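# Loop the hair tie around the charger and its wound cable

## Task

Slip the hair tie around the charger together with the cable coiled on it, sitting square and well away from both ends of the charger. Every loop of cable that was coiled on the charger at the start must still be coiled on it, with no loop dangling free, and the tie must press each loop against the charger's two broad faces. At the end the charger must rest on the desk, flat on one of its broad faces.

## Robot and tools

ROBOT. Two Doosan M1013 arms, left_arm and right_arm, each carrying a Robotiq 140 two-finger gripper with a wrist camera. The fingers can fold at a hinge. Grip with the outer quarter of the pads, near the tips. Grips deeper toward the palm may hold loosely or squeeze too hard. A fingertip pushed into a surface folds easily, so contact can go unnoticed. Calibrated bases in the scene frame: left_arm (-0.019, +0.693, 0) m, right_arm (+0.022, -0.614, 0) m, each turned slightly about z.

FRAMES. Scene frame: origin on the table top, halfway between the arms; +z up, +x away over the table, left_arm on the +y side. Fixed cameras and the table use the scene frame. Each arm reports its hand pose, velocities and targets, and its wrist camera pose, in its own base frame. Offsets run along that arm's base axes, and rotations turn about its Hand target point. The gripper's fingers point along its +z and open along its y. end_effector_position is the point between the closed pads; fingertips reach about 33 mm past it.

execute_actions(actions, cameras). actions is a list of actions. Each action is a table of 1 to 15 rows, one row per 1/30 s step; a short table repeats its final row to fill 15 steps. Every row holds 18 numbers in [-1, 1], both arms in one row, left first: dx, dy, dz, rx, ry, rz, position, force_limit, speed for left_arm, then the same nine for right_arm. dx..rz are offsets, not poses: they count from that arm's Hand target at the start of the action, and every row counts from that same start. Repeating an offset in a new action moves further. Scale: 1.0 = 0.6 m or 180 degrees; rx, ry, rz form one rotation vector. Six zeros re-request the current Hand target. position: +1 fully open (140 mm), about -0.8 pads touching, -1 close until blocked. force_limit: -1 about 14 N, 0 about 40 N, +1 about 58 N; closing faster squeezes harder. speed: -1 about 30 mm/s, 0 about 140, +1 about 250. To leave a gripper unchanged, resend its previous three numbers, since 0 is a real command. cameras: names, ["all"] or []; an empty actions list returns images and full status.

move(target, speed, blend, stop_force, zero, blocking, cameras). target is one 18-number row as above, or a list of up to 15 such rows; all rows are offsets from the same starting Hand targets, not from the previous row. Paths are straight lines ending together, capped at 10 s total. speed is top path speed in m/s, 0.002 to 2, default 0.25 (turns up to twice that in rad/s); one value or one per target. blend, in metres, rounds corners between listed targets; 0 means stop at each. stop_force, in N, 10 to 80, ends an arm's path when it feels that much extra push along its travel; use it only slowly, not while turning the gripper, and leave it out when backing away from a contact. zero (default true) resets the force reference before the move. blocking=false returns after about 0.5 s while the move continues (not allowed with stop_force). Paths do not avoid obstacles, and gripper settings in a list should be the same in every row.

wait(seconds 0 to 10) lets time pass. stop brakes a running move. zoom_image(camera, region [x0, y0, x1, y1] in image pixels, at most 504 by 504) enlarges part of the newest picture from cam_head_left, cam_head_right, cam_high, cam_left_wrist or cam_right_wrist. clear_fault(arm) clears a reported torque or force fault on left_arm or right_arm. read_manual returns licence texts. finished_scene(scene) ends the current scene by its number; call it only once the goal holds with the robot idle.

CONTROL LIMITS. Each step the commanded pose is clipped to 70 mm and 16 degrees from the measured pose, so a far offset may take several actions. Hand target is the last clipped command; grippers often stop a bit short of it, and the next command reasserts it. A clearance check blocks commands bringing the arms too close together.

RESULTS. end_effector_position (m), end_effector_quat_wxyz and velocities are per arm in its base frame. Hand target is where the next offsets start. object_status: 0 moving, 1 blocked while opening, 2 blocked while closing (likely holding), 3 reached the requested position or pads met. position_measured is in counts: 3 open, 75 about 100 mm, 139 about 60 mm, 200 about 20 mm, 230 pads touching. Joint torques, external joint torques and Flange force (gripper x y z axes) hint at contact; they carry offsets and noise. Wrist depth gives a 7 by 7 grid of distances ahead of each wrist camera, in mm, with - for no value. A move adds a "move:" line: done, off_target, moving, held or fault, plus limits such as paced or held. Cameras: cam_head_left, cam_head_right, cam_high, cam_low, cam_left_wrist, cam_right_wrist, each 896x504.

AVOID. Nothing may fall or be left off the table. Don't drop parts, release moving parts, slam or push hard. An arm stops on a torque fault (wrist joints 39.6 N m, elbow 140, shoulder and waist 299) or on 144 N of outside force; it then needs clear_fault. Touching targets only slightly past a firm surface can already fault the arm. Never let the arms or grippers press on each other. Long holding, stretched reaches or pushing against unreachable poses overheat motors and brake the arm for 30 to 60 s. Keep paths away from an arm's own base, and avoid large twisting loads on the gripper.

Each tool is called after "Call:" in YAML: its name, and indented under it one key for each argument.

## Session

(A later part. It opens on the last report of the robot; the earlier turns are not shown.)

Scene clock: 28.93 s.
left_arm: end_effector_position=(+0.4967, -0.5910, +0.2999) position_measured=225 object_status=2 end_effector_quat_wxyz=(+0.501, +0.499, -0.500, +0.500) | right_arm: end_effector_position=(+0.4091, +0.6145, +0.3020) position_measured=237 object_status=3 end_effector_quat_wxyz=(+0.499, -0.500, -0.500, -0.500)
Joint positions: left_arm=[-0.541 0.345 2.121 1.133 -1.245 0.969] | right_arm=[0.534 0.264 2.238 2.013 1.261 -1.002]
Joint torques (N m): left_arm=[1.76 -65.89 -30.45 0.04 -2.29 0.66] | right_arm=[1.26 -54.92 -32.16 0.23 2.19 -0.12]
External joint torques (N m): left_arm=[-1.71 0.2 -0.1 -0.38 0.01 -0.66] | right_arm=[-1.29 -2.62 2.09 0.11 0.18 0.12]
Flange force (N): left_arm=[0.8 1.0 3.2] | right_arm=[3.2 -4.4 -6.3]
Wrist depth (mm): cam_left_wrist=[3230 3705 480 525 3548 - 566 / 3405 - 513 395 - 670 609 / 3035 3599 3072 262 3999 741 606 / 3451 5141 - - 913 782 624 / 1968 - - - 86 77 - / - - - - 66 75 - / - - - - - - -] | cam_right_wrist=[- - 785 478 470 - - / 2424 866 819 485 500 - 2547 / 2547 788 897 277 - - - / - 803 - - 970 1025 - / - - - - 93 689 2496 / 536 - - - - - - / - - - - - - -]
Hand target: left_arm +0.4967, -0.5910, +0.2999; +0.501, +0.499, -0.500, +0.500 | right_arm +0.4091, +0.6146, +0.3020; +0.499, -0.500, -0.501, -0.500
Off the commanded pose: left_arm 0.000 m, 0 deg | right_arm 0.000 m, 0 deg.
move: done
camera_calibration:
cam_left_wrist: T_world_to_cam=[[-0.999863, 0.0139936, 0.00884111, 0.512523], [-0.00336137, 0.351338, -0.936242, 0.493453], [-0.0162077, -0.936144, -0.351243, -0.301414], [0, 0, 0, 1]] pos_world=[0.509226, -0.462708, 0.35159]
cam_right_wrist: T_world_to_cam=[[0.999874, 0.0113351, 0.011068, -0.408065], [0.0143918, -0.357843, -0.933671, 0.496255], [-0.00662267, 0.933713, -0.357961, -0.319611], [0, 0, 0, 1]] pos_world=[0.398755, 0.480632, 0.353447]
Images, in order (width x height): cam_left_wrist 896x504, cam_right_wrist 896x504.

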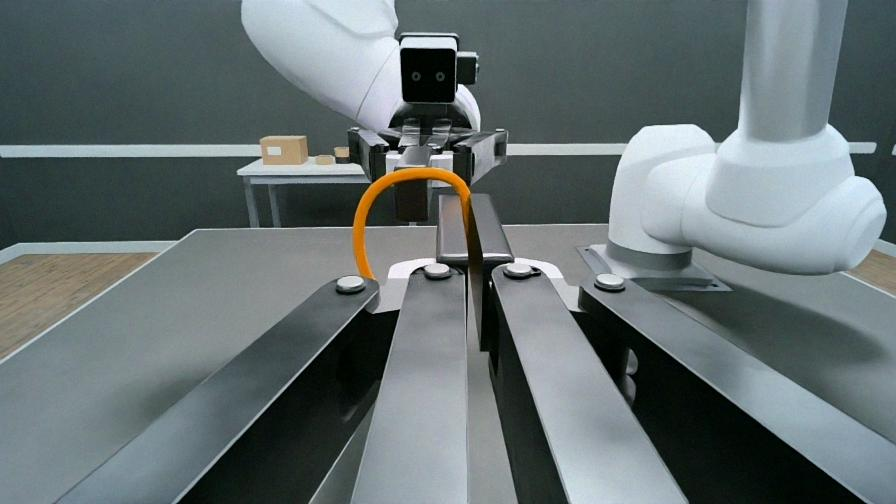

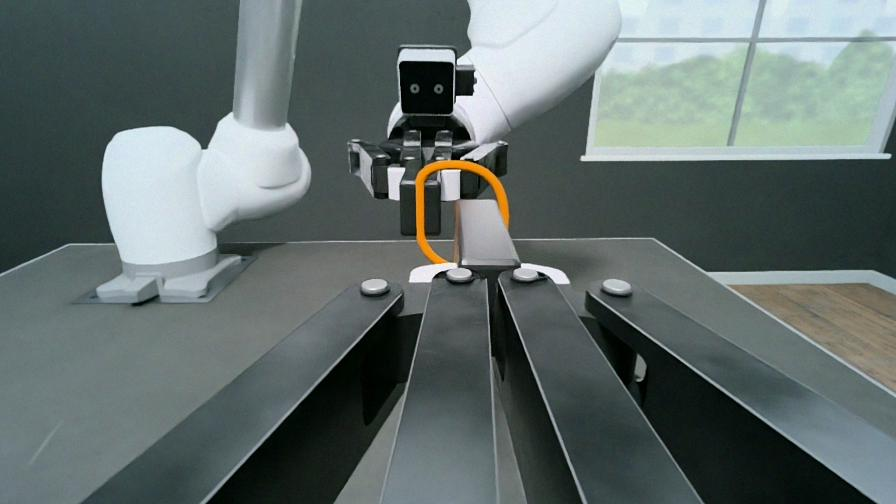

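Call:
move:
  target: [0,0,0,0,0,0,-1,-1,-1,0.0015,0.0885,0,0,0,0,-1,-1,1]
  speed: 0.06
  cameras: ["cam_left_wrist","cam_right_wrist"]

Call:
zoom_image:
  camera: "cam_right_wrist"
  region: [348, 100, 648, 320]

Call:
zoom_image:
  camera: "cam_left_wrist"
  region: [300, 80, 600, 300]

Scene clock: 30.93 s.
left_arm: end_effector_position=(+0.4967, -0.5910, +0.2999) position_measured=225 object_status=2 end_effector_quat_wxyz=(+0.501, +0.499, -0.500, +0.500) | right_arm: end_effector_position=(+0.4100, +0.6676, +0.3020) position_measured=237 object_status=3 end_effector_quat_wxyz=(+0.499, -0.500, -0.501, -0.500)
Joint positions: left_arm=[-0.541 0.345 2.121 1.133 -1.245 0.969] | right_arm=[0.62 0.304 2.178 2.084 1.205 -1.008]
Joint torques (N m): left_arm=[1.7 -66.15 -30.5 0.03 -2.25 0.64] | right_arm=[1.05 -59.51 -32.88 0.04 2.29 -0.17]
External joint torques (N m): left_arm=[-1.76 0.23 -0.28 -0.37 -0.05 -0.64] | right_arm=[-0.96 -2.75 2.18 0.04 0.1 0.17]
Flange force (N): left_arm=[0.7 0.7 3.4] | right_arm=[3.3 -4.5 -6.2]
Wrist depth (mm): cam_left_wrist=[4581 - 429 3230 3230 3035 561 / - - 450 348 - 654 586 / - 3548 2929 226 4270 761 610 / 3599 4665 - 132 872 813 644 / 3451 - - - 86 81 - / - - - - 66 75 - / - - - - - - -] | cam_right_wrist=[- 788 781 436 423 - - / - 840 - 438 455 - - / 700 766 846 234 - - - / - 771 - 158 - - - / 748 - - - 93 83 2626 / - - - - - - - / - - - - - - -]
Hand target: left_arm +0.4967, -0.5910, +0.2999; +0.501, +0.499, -0.500, +0.500 | right_arm +0.4100, +0.6677, +0.3020; +0.499, -0.500, -0.501, -0.500
Off the commanded pose: left_arm 0.000 m, 0 deg | right_arm 0.000 m, 0 deg.
move: done
camera_calibration:
cam_left_wrist: T_world_to_cam=[[-0.999863, 0.0139936, 0.00884111, 0.512523], [-0.00336137, 0.351338, -0.936242, 0.493453], [-0.0162077, -0.936144, -0.351243, -0.301414], [0, 0, 0, 1]] pos_world=[0.509226, -0.462708, 0.35159]
cam_right_wrist: T_world_to_cam=[[0.999874, 0.0113351, 0.011068, -0.409567], [0.0143918, -0.357843, -0.933671, 0.515243], [-0.00662267, 0.933713, -0.357961, -0.369186], [0, 0, 0, 1]] pos_world=[0.399655, 0.533732, 0.353447]
Images, in order (width x height): cam_left_wrist 896x504, cam_right_wrist 896x504.

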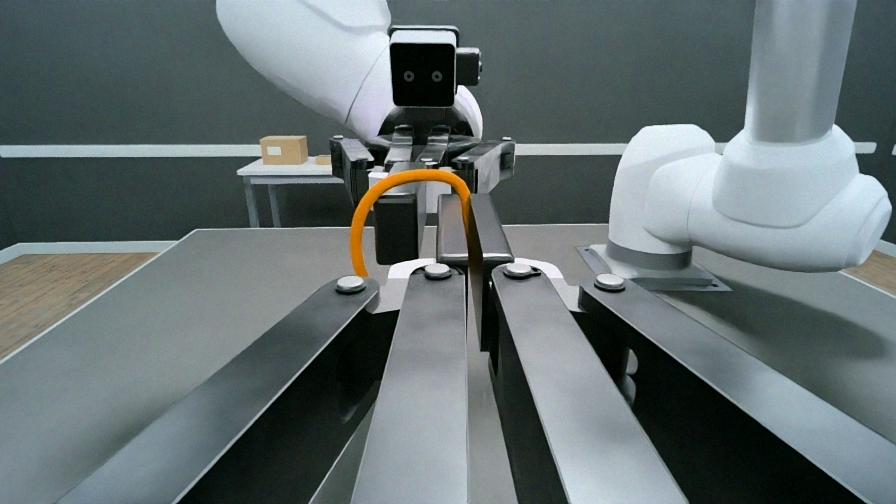

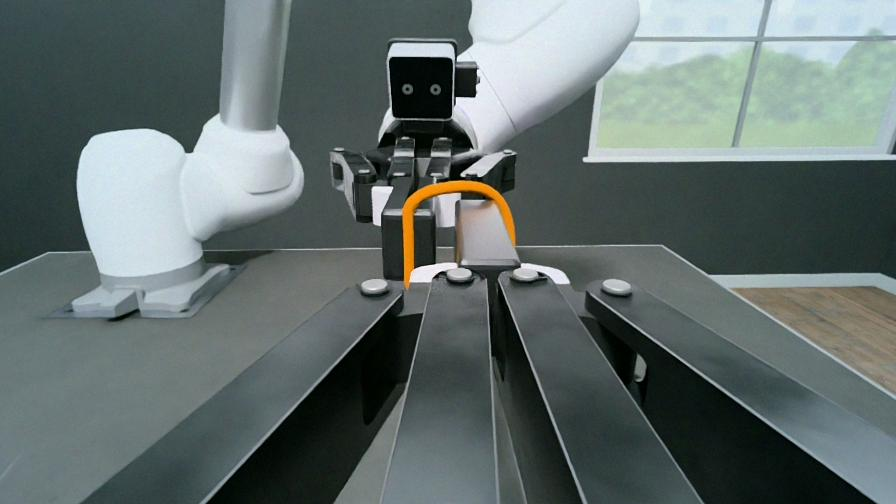

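Scaled by 1.680 from the camera's 896x504 image, which has a finer 1280x720 frame.

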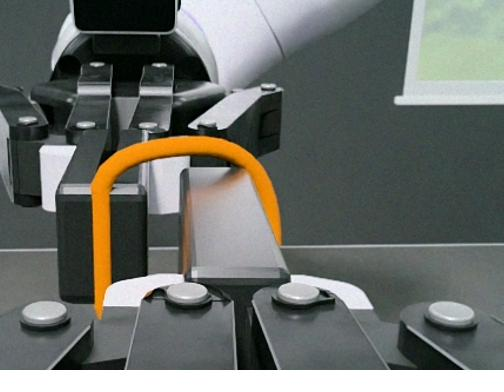

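Scaled by 1.680 from the camera's 896x504 image, which has a finer 1280x720 frame.

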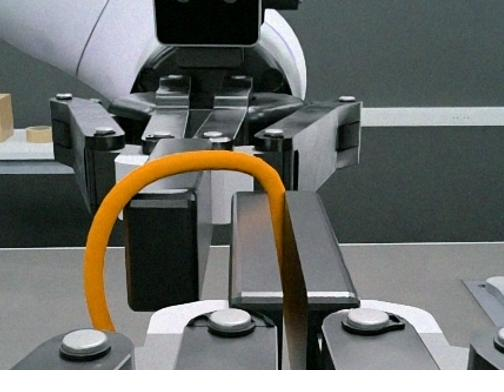

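Call:
move:
  target:
    - [0,0,0,0,0,0,-1,-1,-1,0,0,0.007,0,0,0,-1,-1,1]
    - [0,0,0,0,0,0,-0.69,-1,-1,0,0,0.007,0,0,0,-1,-1,1]
    - [0,0.2,0,0,0,0,-0.69,-1,-1,0,0,0.007,0,0,0,-1,-1,1]
  speed: 0.08
  cameras: ["cam_left_wrist","cam_right_wrist"]

Call:
move:
  target: [0,0,0,0,0,0,-0.69,-1,-1,0,0,0,0,0,0,-0.37,0,-1]
  cameras: ["cam_left_wrist","cam_right_wrist"]

Call:
zoom_image:
  camera: "cam_right_wrist"
  region: [320, 120, 640, 340]

Scene clock: 34.40 s.
left_arm: end_effector_position=(+0.4967, -0.4711, +0.2999) position_measured=215 object_status=3 end_effector_quat_wxyz=(+0.501, +0.499, -0.500, +0.500) | right_arm: end_effector_position=(+0.4100, +0.6677, +0.3062) position_measured=237 object_status=3 end_effector_quat_wxyz=(+0.499, -0.500, -0.501, -0.500)
Joint positions: left_arm=[-0.339 0.293 2.204 1.297 -1.371 0.953] | right_arm=[0.62 0.297 2.175 2.081 1.201 -1]
Joint torques (N m): left_arm=[1.82 -60 -29.2 -0.54 -2.22 0.65] | right_arm=[1.46 -59.2 -33.23 0.05 2.27 -0.2]
External joint torques (N m): left_arm=[-1.8 0.69 -0.14 -0.33 -0.04 -0.66] | right_arm=[-1.5 -2.74 2.08 0.05 0.1 0.2]
Flange force (N): left_arm=[0.2 -0.2 4.0] | right_arm=[3.3 -3.8 -6.9]
Wrist depth (mm): cam_left_wrist=[3189 3705 539 3999 3548 644 4199 / 3548 3817 571 451 3548 734 - / 3272 6460 3760 277 996 780 752 / 3548 - - 133 984 854 4130 / 718 - - - 86 81 - / - - - - 66 - - / - - - - - - -] | cam_right_wrist=[- 838 - 554 525 - - / - 858 - 546 2379 2932 - / 714 790 - 326 2356 - - / - 735 - - - - - / - - - - 93 652 2448 / - - - - - - - / - - - - - - -]
Hand target: left_arm +0.4967, -0.4710, +0.2999; +0.501, +0.499, -0.500, +0.500 | right_arm +0.4100, +0.6677, +0.3062; +0.499, -0.500, -0.501, -0.500
Off the commanded pose: left_arm 0.000 m, 0 deg | right_arm 0.000 m, 0 deg.
move: done
camera_calibration:
cam_left_wrist: T_world_to_cam=[[-0.999861, 0.0140871, 0.00887656, 0.510863], [-0.00336173, 0.351339, -0.936242, 0.451199], [-0.0163076, -0.936142, -0.351243, -0.189061], [0, 0, 0, 1]] pos_world=[0.509226, -0.342708, 0.35149]
cam_right_wrist: T_world_to_cam=[[0.999873, 0.0113693, 0.011162, -0.409665], [0.0144918, -0.357842, -0.93367, 0.519124], [-0.00662092, 0.933713, -0.357962, -0.367683], [0, 0, 0, 1]] pos_world=[0.399655, 0.533732, 0.357647]
Images, in order (width x height): cam_left_wrist 896x504, cam_right_wrist 896x504.

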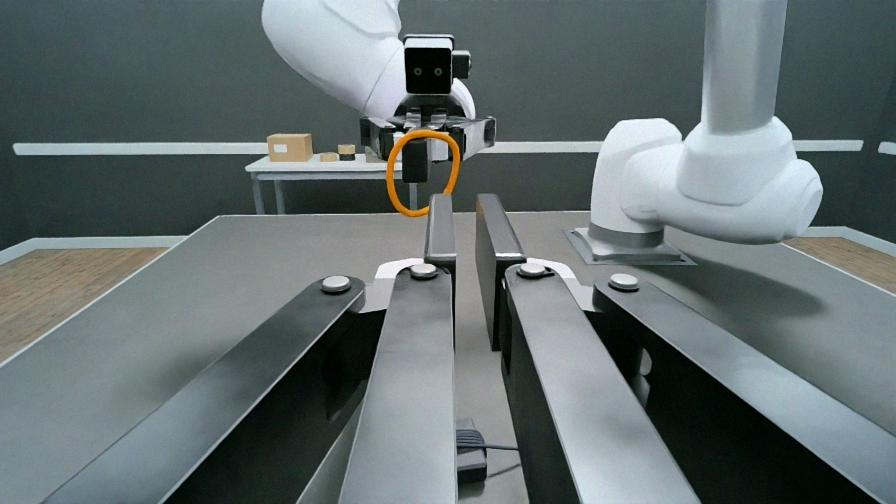

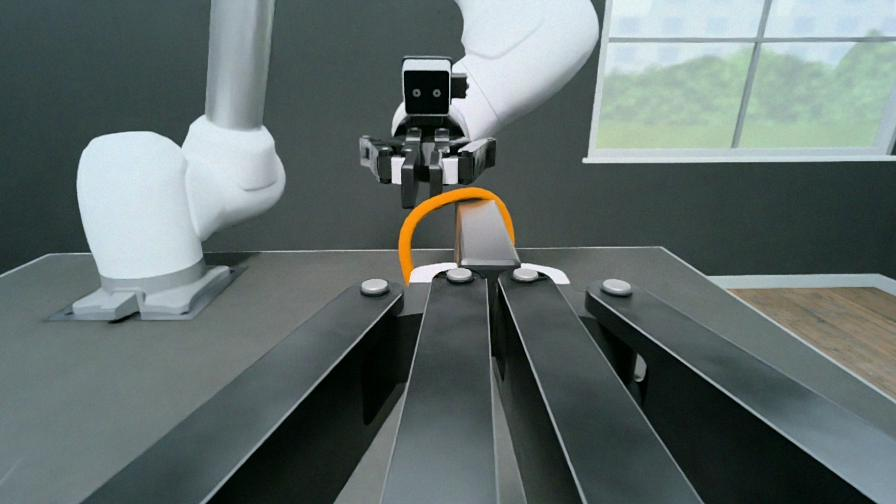

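Scene clock: 35.93 s.
left_arm: end_effector_position=(+0.4967, -0.4710, +0.2999) position_measured=215 object_status=3 end_effector_quat_wxyz=(+0.501, +0.499, -0.500, +0.500) | right_arm: end_effector_position=(+0.4100, +0.6677, +0.3062) position_measured=176 object_status=0 end_effector_quat_wxyz=(+0.499, -0.500, -0.501, -0.500)
Joint positions: left_arm=[-0.339 0.293 2.204 1.297 -1.371 0.953] | right_arm=[0.62 0.297 2.175 2.081 1.201 -1]
Joint torques (N m): left_arm=[2 -59.77 -29.19 -0.57 -2.22 0.65] | right_arm=[1.25 -59.26 -33.2 0.05 2.25 -0.22]
External joint torques (N m): left_arm=[-1.87 0.41 -0.04 -0.31 -0.04 -0.66] | right_arm=[-1.18 -2.87 1.98 0.04 0.13 0.22]
Flange force (N): left_arm=[0.6 0.4 3.9] | right_arm=[3.6 -4.1 -6.5]
Wrist depth (mm): cam_left_wrist=[- 3359 548 557 - 686 3359 / - - 594 456 - 737 3936 / 3876 3651 3359 292 958 768 782 / 3936 1059 1091 - 947 802 3936 / 3359 - - - 86 81 - / - - - - 66 - - / - - - - - - -] | cam_right_wrist=[- 773 - 518 529 - 2401 / 2833 816 - 546 - - 2682 / 2356 793 941 341 2682 3113 3075 / 2335 742 1013 - 139 3233 3362 / - - 88 - - - 2472 / - - - 545 - - - / - - - - - - -]
Hand target: left_arm +0.4967, -0.4710, +0.2999; +0.501, +0.499, -0.500, +0.500 | right_arm +0.4100, +0.6677, +0.3062; +0.499, -0.500, -0.501, -0.500
Off the commanded pose: left_arm 0.000 m, 0 deg | right_arm 0.000 m, 0 deg.
move: done
camera_calibration:
cam_left_wrist: T_world_to_cam=[[-0.999863, 0.0139936, 0.00884111, 0.510844], [-0.00336137, 0.351338, -0.936242, 0.451292], [-0.0162077, -0.936144, -0.351243, -0.189077], [0, 0, 0, 1]] pos_world=[0.509226, -0.342708, 0.35159]
cam_right_wrist: T_world_to_cam=[[0.999873, 0.0113693, 0.011162, -0.409665], [0.0144918, -0.357842, -0.93367, 0.519124], [-0.00662092, 0.933713, -0.357962, -0.367683], [0, 0, 0, 1]] pos_world=[0.399655, 0.533732, 0.357647]
Images, in order (width x height): cam_left_wrist 896x504, cam_right_wrist 896x504.

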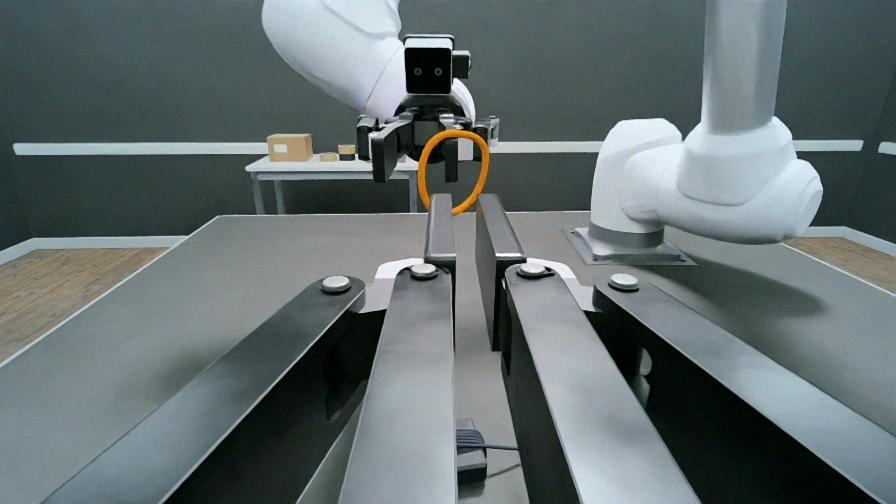

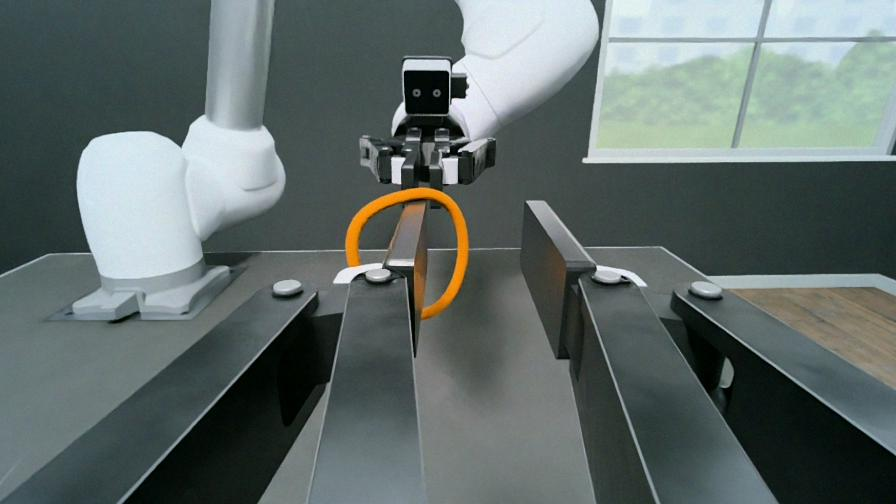

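Scaled by 1.575 from the camera's 896x504 image, which has a finer 1280x720 frame.

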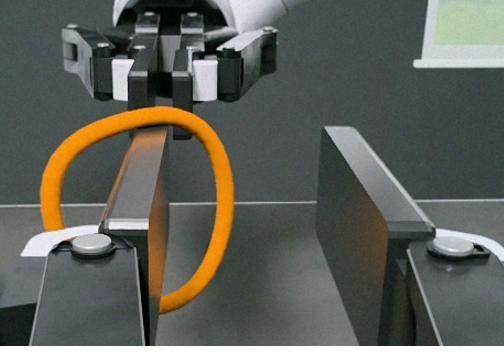

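Call:
move:
  target: [0,0,0,0,0,0,-0.55,-1,-1,0,0,0,0,0,0,0.1,0,-1]

Call:
wait:
  seconds: 0.6
  cameras: ["cam_left_wrist","cam_right_wrist"]

Call:
zoom_image:
  camera: "cam_left_wrist"
  region: [300, 80, 600, 300]

Scene clock: 38.83 s.
left_arm: end_effector_position=(+0.4967, -0.4710, +0.2999) position_measured=199 object_status=3 end_effector_quat_wxyz=(+0.501, +0.499, -0.500, +0.500) | right_arm: end_effector_position=(+0.4100, +0.6677, +0.3062) position_measured=117 object_status=0 end_effector_quat_wxyz=(+0.499, -0.500, -0.501, -0.500)
Joint positions: left_arm=[-0.339 0.293 2.204 1.297 -1.371 0.953] | right_arm=[0.62 0.297 2.175 2.081 1.201 -1]
Joint torques (N m): left_arm=[1.84 -59.86 -29.18 -0.54 -2.23 0.63] | right_arm=[1.43 -59.19 -33.09 0.05 2.27 -0.21]
External joint torques (N m): left_arm=[-1.81 0.42 -0.3 -0.34 -0.04 -0.63] | right_arm=[-1.45 -2.7 2 0.04 0.08 0.21]
Flange force (N): left_arm=[0.6 -0.1 4.0] | right_arm=[3.4 -3.7 -6.7]
Wrist depth (mm): cam_left_wrist=[3230 3110 548 559 3499 679 3599 / 3072 2399 591 413 2680 724 3876 / 3760 - 2738 363 930 775 4063 / 3705 - - 133 133 802 3315 / 3189 - - - 86 81 - / - - - - 66 - - / - - - - - - -] | cam_right_wrist=[2212 819 - 539 530 2521 - / - 838 - 439 - - 3708 / 720 785 910 344 2547 - - / 2802 750 136 - 147 110 2966 / - - 94 - - 98 2626 / - - - 539 - - - / - - - 461 - - -]
Hand target: left_arm +0.4967, -0.4710, +0.2999; +0.501, +0.499, -0.500, +0.500 | right_arm +0.4100, +0.6677, +0.3062; +0.499, -0.500, -0.501, -0.500
Off the commanded pose: left_arm 0.000 m, 0 deg | right_arm 0.000 m, 0 deg.
move: done

Scene clock: 39.43 s.
left_arm: end_effector_position=(+0.4967, -0.4710, +0.2999) position_measured=199 object_status=3 end_effector_quat_wxyz=(+0.501, +0.499, -0.500, +0.500) | right_arm: end_effector_position=(+0.4100, +0.6677, +0.3062) position_measured=117 object_status=3 end_effector_quat_wxyz=(+0.499, -0.500, -0.501, -0.500)
Joint positions: left_arm=[-0.339 0.293 2.204 1.297 -1.371 0.953] | right_arm=[0.62 0.297 2.175 2.081 1.201 -1]
Joint torques (N m): left_arm=[1.82 -60.1 -29.21 -0.56 -2.25 0.64] | right_arm=[1.42 -59.04 -33.18 0.06 2.26 -0.18]
External joint torques (N m): left_arm=[-1.77 0.61 -0.4 -0.33 -0.02 -0.64] | right_arm=[-1.41 -2.69 2.17 0.03 0.09 0.18]
Flange force (N): left_arm=[0.4 -0.5 4.0] | right_arm=[3.2 -4.0 -6.9]
Wrist depth (mm): cam_left_wrist=[- - 548 3451 - 685 - / - - 580 449 - 726 3499 / 3405 - 3272 385 857 787 750 / 4063 - - 133 958 800 3405 / - - - - 87 81 - / - - - - 66 - - / - - - - - - -] | cam_right_wrist=[- 813 - 530 530 - - / 2313 843 - 545 - - - / 691 838 927 344 - - - / 748 757 137 - 138 107 - / - - 93 - - 98 2496 / - - - - - - - / - - - 441 - - -]
Hand target: left_arm +0.4967, -0.4710, +0.2999; +0.501, +0.499, -0.500, +0.500 | right_arm +0.4100, +0.6677, +0.3062; +0.499, -0.500, -0.501, -0.500
Tool commands: left_gripper/position=-0.55 left_gripper/force_limit=-1.0 left_gripper/speed=-1.0 right_gripper/position=+0.1 right_gripper/force_limit=+0.0 right_gripper/speed=-1.0
Off the commanded pose: left_arm 0.000 m, 0 deg | right_arm 0.000 m, 0 deg.
wait: 0.60 s; at rest by 0.17 s
camera_calibration:
cam_left_wrist: T_world_to_cam=[[-0.999863, 0.0139936, 0.00884111, 0.510844], [-0.00336137, 0.351338, -0.936242, 0.451292], [-0.0162077, -0.936144, -0.351243, -0.189077], [0, 0, 0, 1]] pos_world=[0.509226, -0.342708, 0.35159]
cam_right_wrist: T_world_to_cam=[[0.999873, 0.0113693, 0.011162, -0.409665], [0.0144918, -0.357842, -0.93367, 0.519124], [-0.00662092, 0.933713, -0.357962, -0.367683], [0, 0, 0, 1]] pos_world=[0.399655, 0.533732, 0.357647]
Images, in order (width x height): cam_left_wrist 896x504, cam_right_wrist 896x504.

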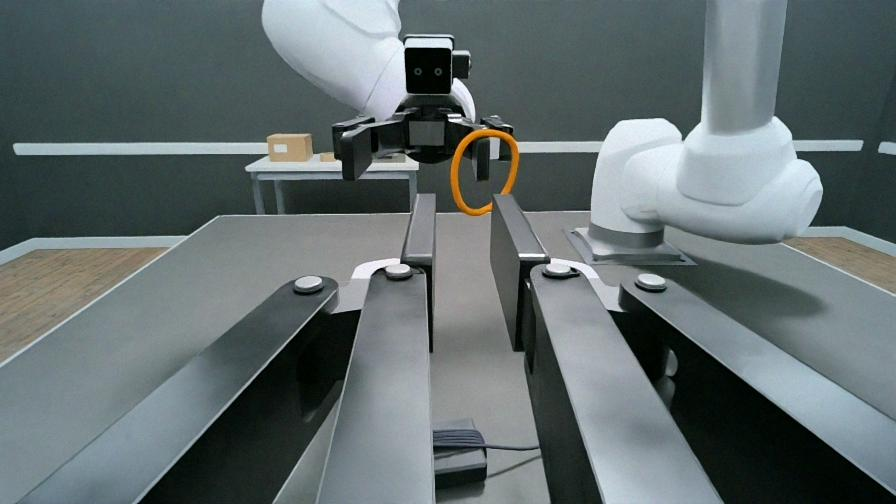

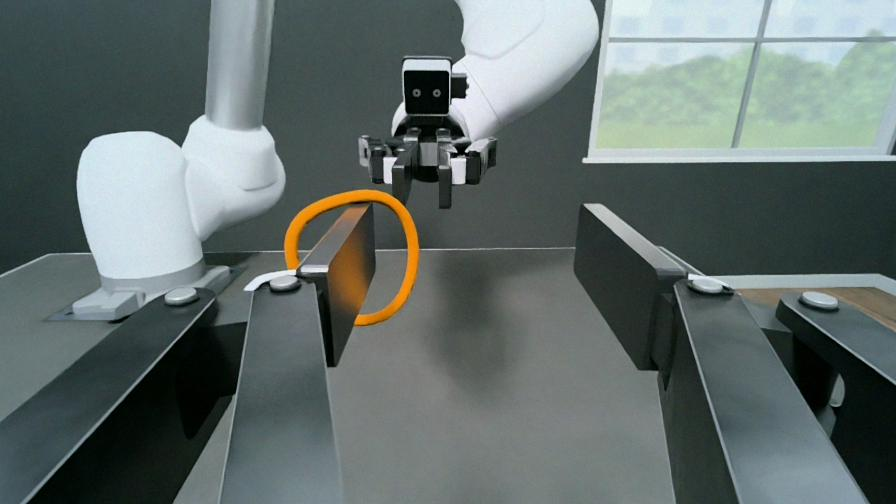

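Scaled by 1.680 from the camera's 896x504 image, which has a finer 1280x720 frame.

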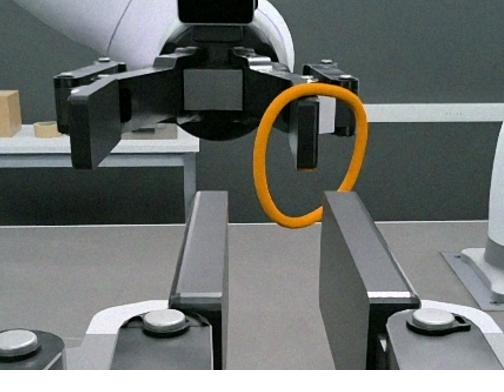

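Call:
move:
  target: [-0.021,-0.115,-0.047,0,-0.5,0,-0.7,-1,0,0,0,0,0,0,0,0.1,0,-1]
  cameras: ["cam_left_wrist","cam_right_wrist"]

Call:
zoom_image:
  camera: "cam_left_wrist"
  region: [300, 80, 600, 300]

Call:
zoom_image:
  camera: "cam_right_wrist"
  region: [240, 140, 540, 360]

Scene clock: 44.70 s.
left_arm: end_effector_position=(+0.4841, -0.5400, +0.2717) position_measured=217 object_status=3 end_effector_quat_wxyz=(-0.001, +0.000, +0.708, -0.707) | right_arm: end_effector_position=(+0.4100, +0.6677, +0.3062) position_measured=117 object_status=3 end_effector_quat_wxyz=(+0.499, -0.500, -0.501, -0.500)
Joint positions: left_arm=[-0.47 0.35 2.196 1.174 -1.313 2.597] | right_arm=[0.62 0.297 2.175 2.081 1.201 -1]
Joint torques (N m): left_arm=[1.91 -64.01 -28.24 -0.06 -2.44 0.75] | right_arm=[1.49 -59.39 -33.18 0.04 2.26 -0.18]
External joint torques (N m): left_arm=[-1.96 0.41 0.23 -0.4 0.06 -0.8] | right_arm=[-1.48 -2.29 2.19 0.04 0.09 0.18]
Flange force (N): left_arm=[1.4 -0.7 3.9] | right_arm=[2.5 -3.5 -6.7]
Wrist depth (mm): cam_left_wrist=[- 598 - 2964 - 447 332 / - 3149 3876 3760 - - 333 / - 3999 609 272 - 465 282 / - 3548 570 - 117 463 291 / - - - - 86 86 318 / - - 78 - 66 - 302 / - - - - - - -] | cam_right_wrist=[- 746 882 496 474 - - / - 798 - 496 491 - - / 698 778 920 397 - - 2966 / - 753 137 - 138 107 2472 / - - 94 647 643 98 2448 / - - - - - - - / - - - - - - -]
Hand target: left_arm +0.4841, -0.5400, +0.2717; -0.001, +0.000, +0.708, -0.707 | right_arm +0.4100, +0.6677, +0.3062; +0.499, -0.500, -0.501, -0.500
Off the commanded pose: left_arm 0.000 m, 0 deg | right_arm 0.000 m, 0 deg.
move: done
camera_calibration:
cam_left_wrist: T_world_to_cam=[[-0.00884111, 0.0139936, -0.999863, 0.293672], [0.936242, 0.351338, -0.00336137, -0.259236], [0.351243, -0.936144, -0.0162077, -0.532694], [0, 0, 0, 1]] pos_world=[0.43241, -0.411708, 0.284126]
cam_right_wrist: T_world_to_cam=[[0.999873, 0.0113693, 0.011162, -0.409665], [0.0144918, -0.357842, -0.93367, 0.519124], [-0.00662092, 0.933713, -0.357962, -0.367683], [0, 0, 0, 1]] pos_world=[0.399655, 0.533732, 0.357647]
Images, in order (width x height): cam_left_wrist 896x504, cam_right_wrist 896x504.

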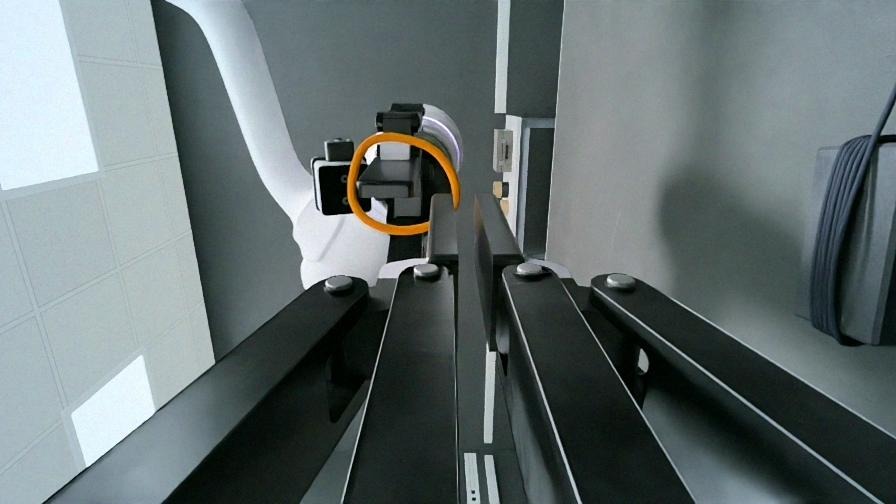

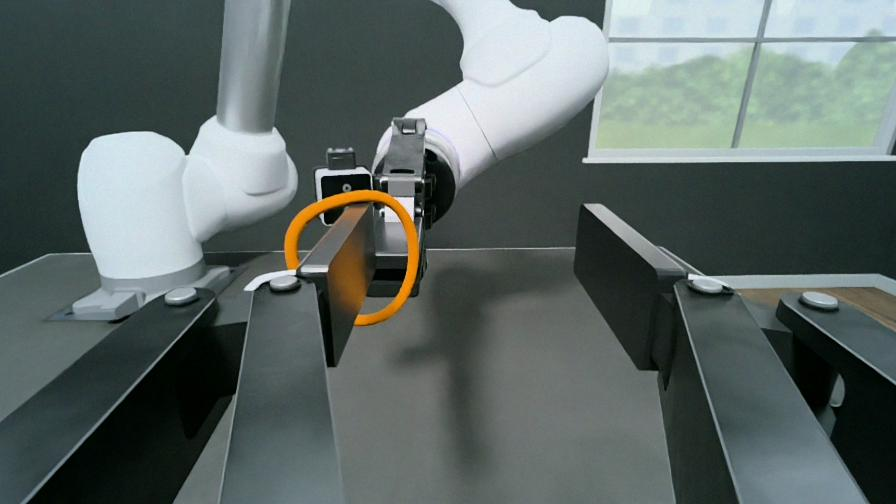

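Scaled by 1.680 from the camera's 896x504 image, which has a finer 1280x720 frame.

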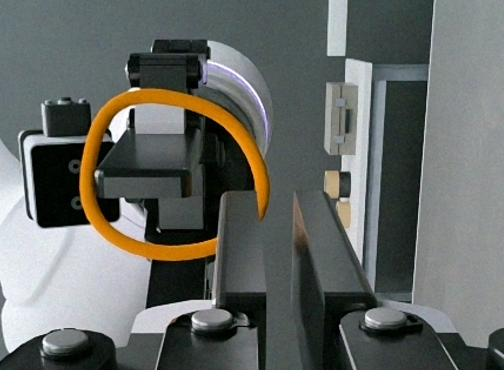

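Scaled by 1.680 from the camera's 896x504 image, which has a finer 1280x720 frame.

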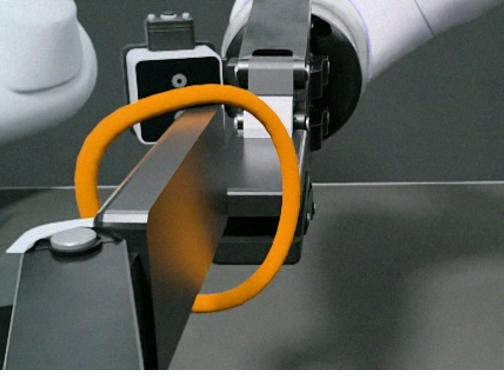

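Call:
move:
  target:
    - [0,-0.1,0.002,0,0,0,-0.7,-1,0,0,0,0,0,0,0,0.1,0,-1]
  speed: 0.06
  cameras: ["cam_left_wrist","cam_right_wrist"]

Call:
zoom_image:
  camera: "cam_left_wrist"
  region: [300, 80, 600, 300]

Call:
zoom_image:
  camera: "cam_right_wrist"
  region: [240, 140, 540, 360]

Scene clock: 46.80 s.
left_arm: end_effector_position=(+0.4841, -0.6000, +0.2729) position_measured=217 object_status=3 end_effector_quat_wxyz=(-0.001, +0.000, +0.708, -0.707) | right_arm: end_effector_position=(+0.4100, +0.6677, +0.3062) position_measured=117 object_status=3 end_effector_quat_wxyz=(+0.499, -0.500, -0.501, -0.500)
Joint positions: left_arm=[-0.567 0.377 2.146 1.094 -1.254 2.6] | right_arm=[0.62 0.297 2.175 2.081 1.201 -1]
Joint torques (N m): left_arm=[1.4 -67.02 -28.59 0.19 -2.38 0.64] | right_arm=[1.44 -59.1 -33.23 0.02 2.19 -0.2]
External joint torques (N m): left_arm=[-1.5 -0.05 -0.21 -0.4 -0.01 -0.69] | right_arm=[-1.38 -2.63 2.2 0.06 0.17 0.2]
Flange force (N): left_arm=[0.9 -1.2 2.9] | right_arm=[3.0 -4.0 -6.9]
Wrist depth (mm): cam_left_wrist=[- 536 - 2831 - - 318 / - 564 - 433 3760 - 347 / - - 204 204 - 535 350 / - 3705 169 132 116 439 334 / - - - - 86 86 331 / - - 78 - 66 - 306 / - - - - - - -] | cam_right_wrist=[2050 - 708 445 423 - - / 2448 757 - 438 432 - - / 674 766 882 345 - 3318 2654 / 698 750 136 209 138 2626 2898 / - - 137 - - 98 2599 / - - - - - - - / - - - 441 - - -]
Hand target: left_arm +0.4841, -0.6000, +0.2729; -0.001, +0.000, +0.708, -0.707 | right_arm +0.4100, +0.6677, +0.3062; +0.499, -0.500, -0.501, -0.500
Off the commanded pose: left_arm 0.000 m, 0 deg | right_arm 0.000 m, 0 deg.
move: done
camera_calibration:
cam_left_wrist: T_world_to_cam=[[-0.00884111, 0.0139936, -0.999863, 0.295711], [0.936242, 0.351338, -0.00336137, -0.238152], [0.351243, -0.936144, -0.0162077, -0.588843], [0, 0, 0, 1]] pos_world=[0.43241, -0.471708, 0.285326]
cam_right_wrist: T_world_to_cam=[[0.999873, 0.0113693, 0.011162, -0.409665], [0.0144918, -0.357842, -0.93367, 0.519124], [-0.00662092, 0.933713, -0.357962, -0.367683], [0, 0, 0, 1]] pos_world=[0.399655, 0.533732, 0.357647]
Images, in order (width x height): cam_left_wrist 896x504, cam_right_wrist 896x504.

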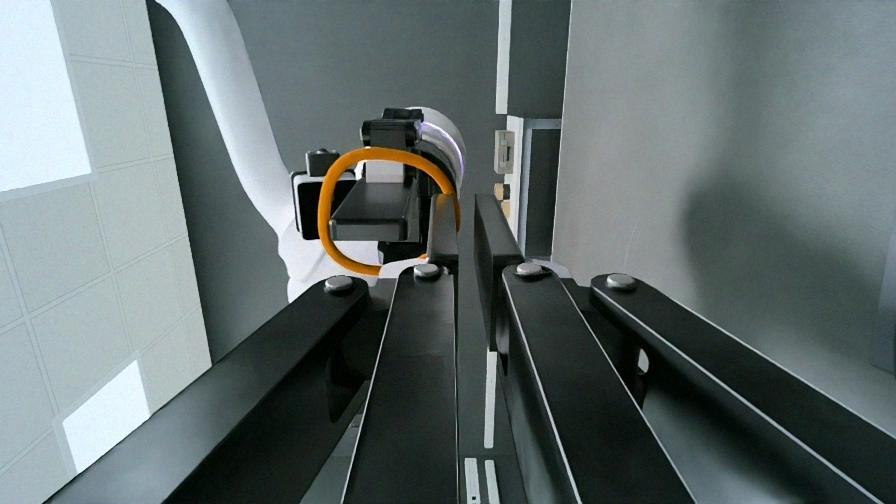

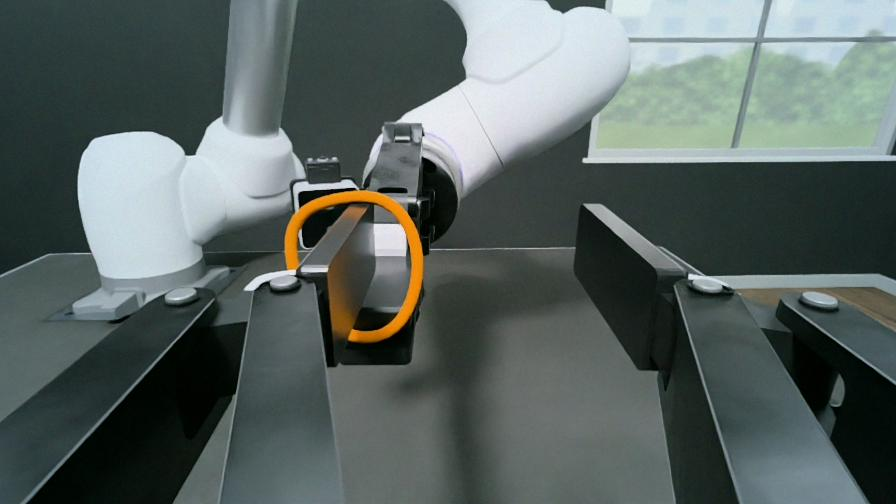

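Scaled by 1.680 from the camera's 896x504 image, which has a finer 1280x720 frame.

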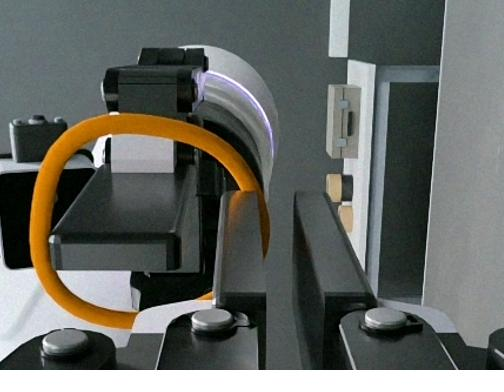

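Scaled by 1.680 from the camera's 896x504 image, which has a finer 1280x720 frame.

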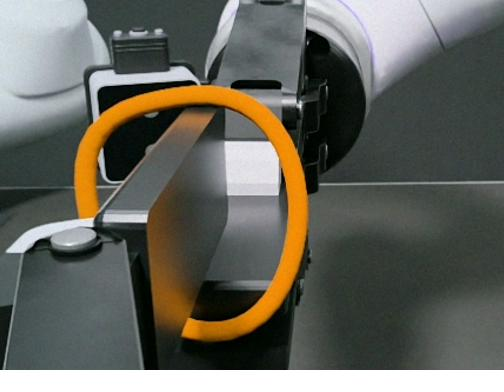

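Call:
move:
  target:
    - [0,-0.02,0,0,0,0,-0.7,-1,0,0,0,0,0,0,0,0.1,0,-1]
  speed: 0.03
  cameras: ["cam_left_wrist","cam_right_wrist"]

Call:
zoom_image:
  camera: "cam_left_wrist"
  region: [300, 80, 600, 300]

Call:
zoom_image:
  camera: "cam_right_wrist"
  region: [240, 180, 480, 380]

Scene clock: 51.27 s.
left_arm: end_effector_position=(+0.4841, -0.6120, +0.2729) position_measured=217 object_status=3 end_effector_quat_wxyz=(-0.001, +0.000, +0.708, -0.707) | right_arm: end_effector_position=(+0.4100, +0.6677, +0.3062) position_measured=117 object_status=3 end_effector_quat_wxyz=(+0.499, -0.500, -0.501, -0.500)
Joint positions: left_arm=[-0.585 0.384 2.135 1.079 -1.242 2.601] | right_arm=[0.62 0.297 2.175 2.081 1.201 -1]
Joint torques (N m): left_arm=[1.53 -68.04 -28.75 0.1 -2.32 0.62] | right_arm=[1.2 -59.28 -33.22 0.04 2.29 -0.18]
External joint torques (N m): left_arm=[-1.58 0.11 -0.26 -0.28 -0.07 -0.66] | right_arm=[-1.24 -2.65 2.13 0.06 0.06 0.18]
Flange force (N): left_arm=[0.7 -0.9 2.9] | right_arm=[3.2 -4.1 -6.5]
Wrist depth (mm): cam_left_wrist=[2446 525 - - - - - / - 536 3272 428 - - 314 / - - 525 302 - - 346 / - 4420 149 - 98 - 334 / - - - - 86 80 306 / - - 78 - 66 - 318 / - - - - - - -] | cam_right_wrist=[2231 - 2335 432 412 - - / 2379 773 869 429 424 - 2521 / 704 762 840 432 2547 - - / - 764 137 295 148 114 2833 / - - 137 - - 98 2626 / - - 512 554 - - - / - - - 451 457 - -]
Hand target: left_arm +0.4841, -0.6120, +0.2729; -0.001, +0.000, +0.708, -0.707 | right_arm +0.4100, +0.6677, +0.3062; +0.499, -0.500, -0.501, -0.500
Off the commanded pose: left_arm 0.000 m, 0 deg | right_arm 0.000 m, 0 deg.
move: done
camera_calibration:
cam_left_wrist: T_world_to_cam=[[-0.00884111, 0.0139936, -0.999863, 0.295879], [0.936242, 0.351338, -0.00336137, -0.233936], [0.351243, -0.936144, -0.0162077, -0.600077], [0, 0, 0, 1]] pos_world=[0.43241, -0.483708, 0.285326]
cam_right_wrist: T_world_to_cam=[[0.999873, 0.0113693, 0.011162, -0.409665], [0.0144918, -0.357842, -0.93367, 0.519124], [-0.00662092, 0.933713, -0.357962, -0.367683], [0, 0, 0, 1]] pos_world=[0.399655, 0.533732, 0.357647]
Images, in order (width x height): cam_left_wrist 896x504, cam_right_wrist 896x504.

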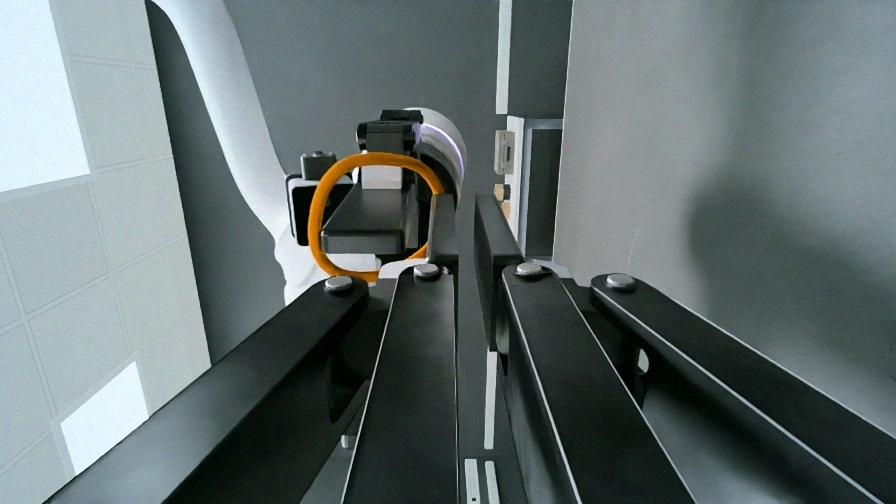

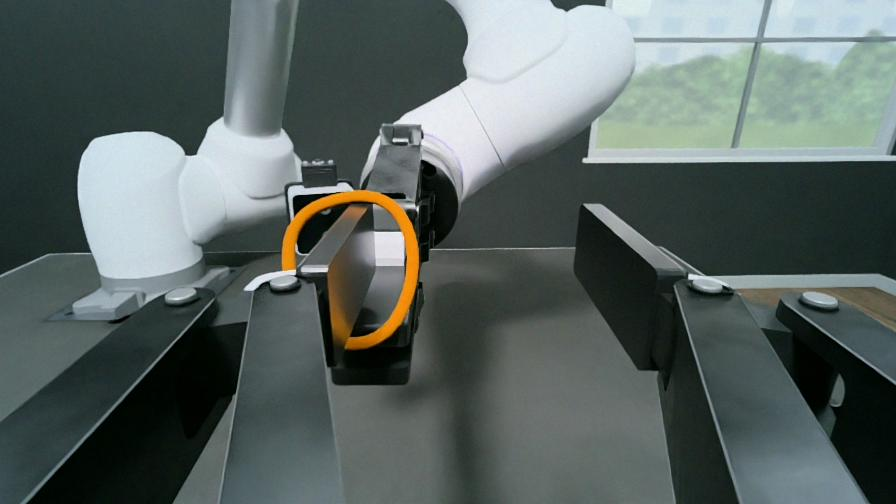

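Scaled by 1.680 from the camera's 896x504 image, which has a finer 1280x720 frame.

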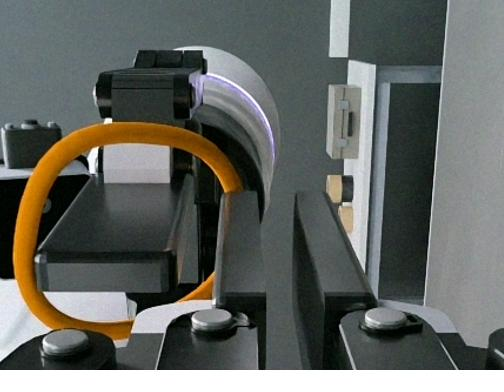

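Scaled by 2.100 from the camera's 896x504 image, which has a finer 1280x720 frame.

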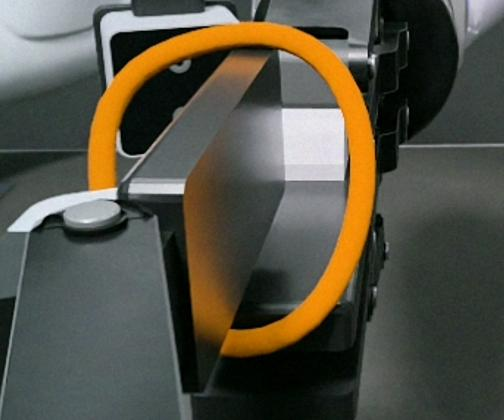

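Call:
move:
  target: [0,0.07,0,0,0,0,-0.72,-1,0,0,0,0,0,0,0,0.1,0,-1]
  speed: 0.08

Call:
wait:
  seconds: 0.5
  cameras: ["cam_left_wrist","cam_right_wrist"]

Call:
zoom_image:
  camera: "cam_left_wrist"
  region: [300, 100, 500, 270]

Call:
zoom_image:
  camera: "cam_right_wrist"
  region: [240, 180, 480, 380]

Scene clock: 53.17 s.
left_arm: end_effector_position=(+0.4841, -0.5701, +0.2729) position_measured=219 object_status=3 end_effector_quat_wxyz=(-0.001, +0.000, +0.708, -0.707) | right_arm: end_effector_position=(+0.4100, +0.6677, +0.3062) position_measured=117 object_status=3 end_effector_quat_wxyz=(+0.499, -0.500, -0.501, -0.500)
Joint positions: left_arm=[-0.52 0.362 2.172 1.133 -1.283 2.598] | right_arm=[0.62 0.297 2.175 2.081 1.201 -1]
Joint torques (N m): left_arm=[1.71 -65.35 -28.24 0.05 -2.41 0.61] | right_arm=[1.33 -59.15 -33.23 0.04 2.23 -0.2]
External joint torques (N m): left_arm=[-1.66 0.15 -0.22 -0.4 0.03 -0.66] | right_arm=[-1.32 -2.79 2.07 0.05 0.12 0.2]
Flange force (N): left_arm=[0.8 -0.9 3.5] | right_arm=[3.4 -4.0 -6.7]
Wrist depth (mm): cam_left_wrist=[2831 545 3149 3189 - 495 331 / 3072 3936 2896 2929 - - 305 / - 3451 570 355 - - 347 / - - 538 132 116 - 335 / - - - - 86 81 343 / - - 73 - 66 - 337 / - - - - - - -] | cam_right_wrist=[- 776 2174 480 454 - 2212 / - 824 2292 470 469 2472 2292 / 687 764 917 376 2379 - - / - 757 137 2496 148 114 2682 / - - 94 - - 98 2496 / - - - - - - - / - - - 441 - - -]
Hand target: left_arm +0.4841, -0.5700, +0.2729; -0.001, +0.000, +0.708, -0.707 | right_arm +0.4100, +0.6677, +0.3062; +0.499, -0.500, -0.501, -0.500
Off the commanded pose: left_arm 0.000 m, 0 deg | right_arm 0.000 m, 0 deg.
move: done

Scene clock: 53.67 s.
left_arm: end_effector_position=(+0.4841, -0.5700, +0.2729) position_measured=219 object_status=3 end_effector_quat_wxyz=(-0.001, +0.000, +0.708, -0.707) | right_arm: end_effector_position=(+0.4100, +0.6677, +0.3062) position_measured=117 object_status=3 end_effector_quat_wxyz=(+0.499, -0.500, -0.501, -0.500)
Joint positions: left_arm=[-0.52 0.362 2.172 1.133 -1.283 2.598] | right_arm=[0.62 0.297 2.175 2.081 1.201 -1]
Joint torques (N m): left_arm=[2.04 -65.37 -28.17 0.05 -2.39 0.62] | right_arm=[1.15 -59.2 -33.22 0.02 2.24 -0.21]
External joint torques (N m): left_arm=[-2.03 0.28 -0.34 -0.4 0.01 -0.67] | right_arm=[-1.14 -2.57 2.05 0.07 0.11 0.21]
Flange force (N): left_arm=[0.8 -0.8 4.2] | right_arm=[3.1 -4.0 -6.2]
Wrist depth (mm): cam_left_wrist=[- 578 - 3599 - - 317 / - - 3315 502 - - 336 / - - 566 242 - 454 350 / 2494 - 542 133 107 - 350 / - - - - 86 81 354 / - - 72 - 66 - 305 / - - - - - - -] | cam_right_wrist=[- 806 2292 451 451 2424 - / 1882 798 882 469 455 2379 2682 / 720 759 914 472 - - - / - 746 136 319 138 2802 4274 / - - 93 - - 98 2682 / - - - 562 555 - - / - - - - 472 - -]
Hand target: left_arm +0.4841, -0.5700, +0.2729; -0.001, +0.000, +0.708, -0.707 | right_arm +0.4100, +0.6677, +0.3062; +0.499, -0.500, -0.501, -0.500
Tool commands: left_gripper/position=-0.72 left_gripper/force_limit=-1.0 left_gripper/speed=+0.0 right_gripper/position=+0.1 right_gripper/force_limit=+0.0 right_gripper/speed=-1.0
Off the commanded pose: left_arm 0.000 m, 0 deg | right_arm 0.000 m, 0 deg.
wait: 0.50 s; at rest by 0.17 s
camera_calibration:
cam_left_wrist: T_world_to_cam=[[-0.00884111, 0.0139936, -0.999863, 0.295291], [0.936242, 0.351338, -0.00336137, -0.248692], [0.351243, -0.936144, -0.0162077, -0.560759], [0, 0, 0, 1]] pos_world=[0.43241, -0.441708, 0.285326]
cam_right_wrist: T_world_to_cam=[[0.999873, 0.0113693, 0.011162, -0.409665], [0.0144918, -0.357842, -0.93367, 0.519124], [-0.00662092, 0.933713, -0.357962, -0.367683], [0, 0, 0, 1]] pos_world=[0.399655, 0.533732, 0.357647]
Images, in order (width x height): cam_left_wrist 896x504, cam_right_wrist 896x504.

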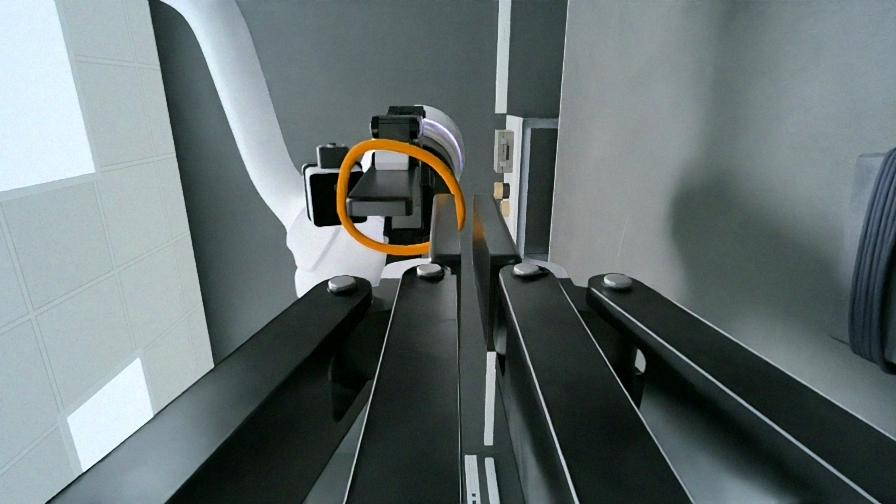

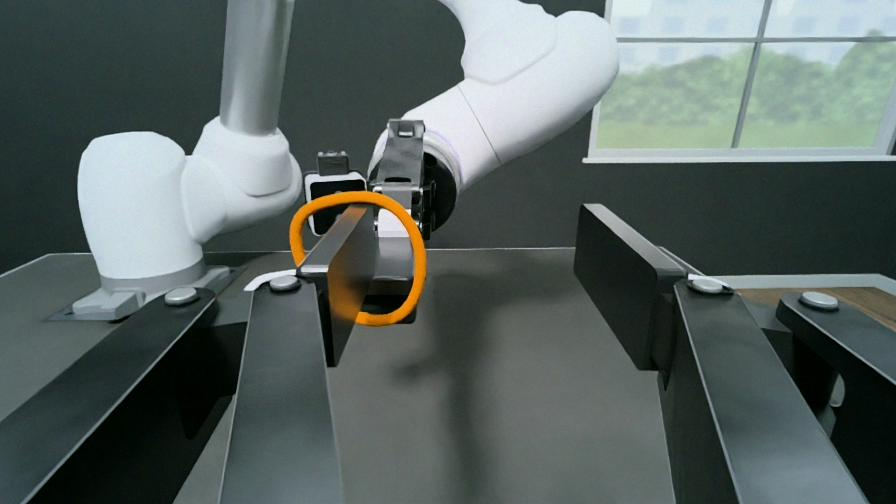

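Scaled by 2.520 from the camera's 896x504 image, which has a finer 1280x720 frame.

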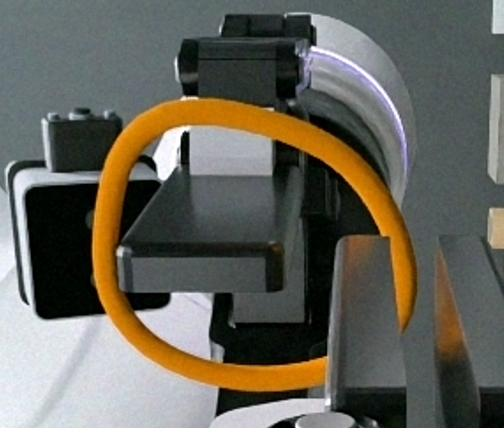

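Scaled by 2.100 from the camera's 896x504 image, which has a finer 1280x720 frame.

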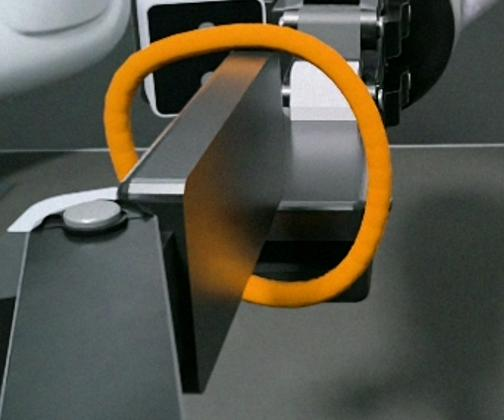

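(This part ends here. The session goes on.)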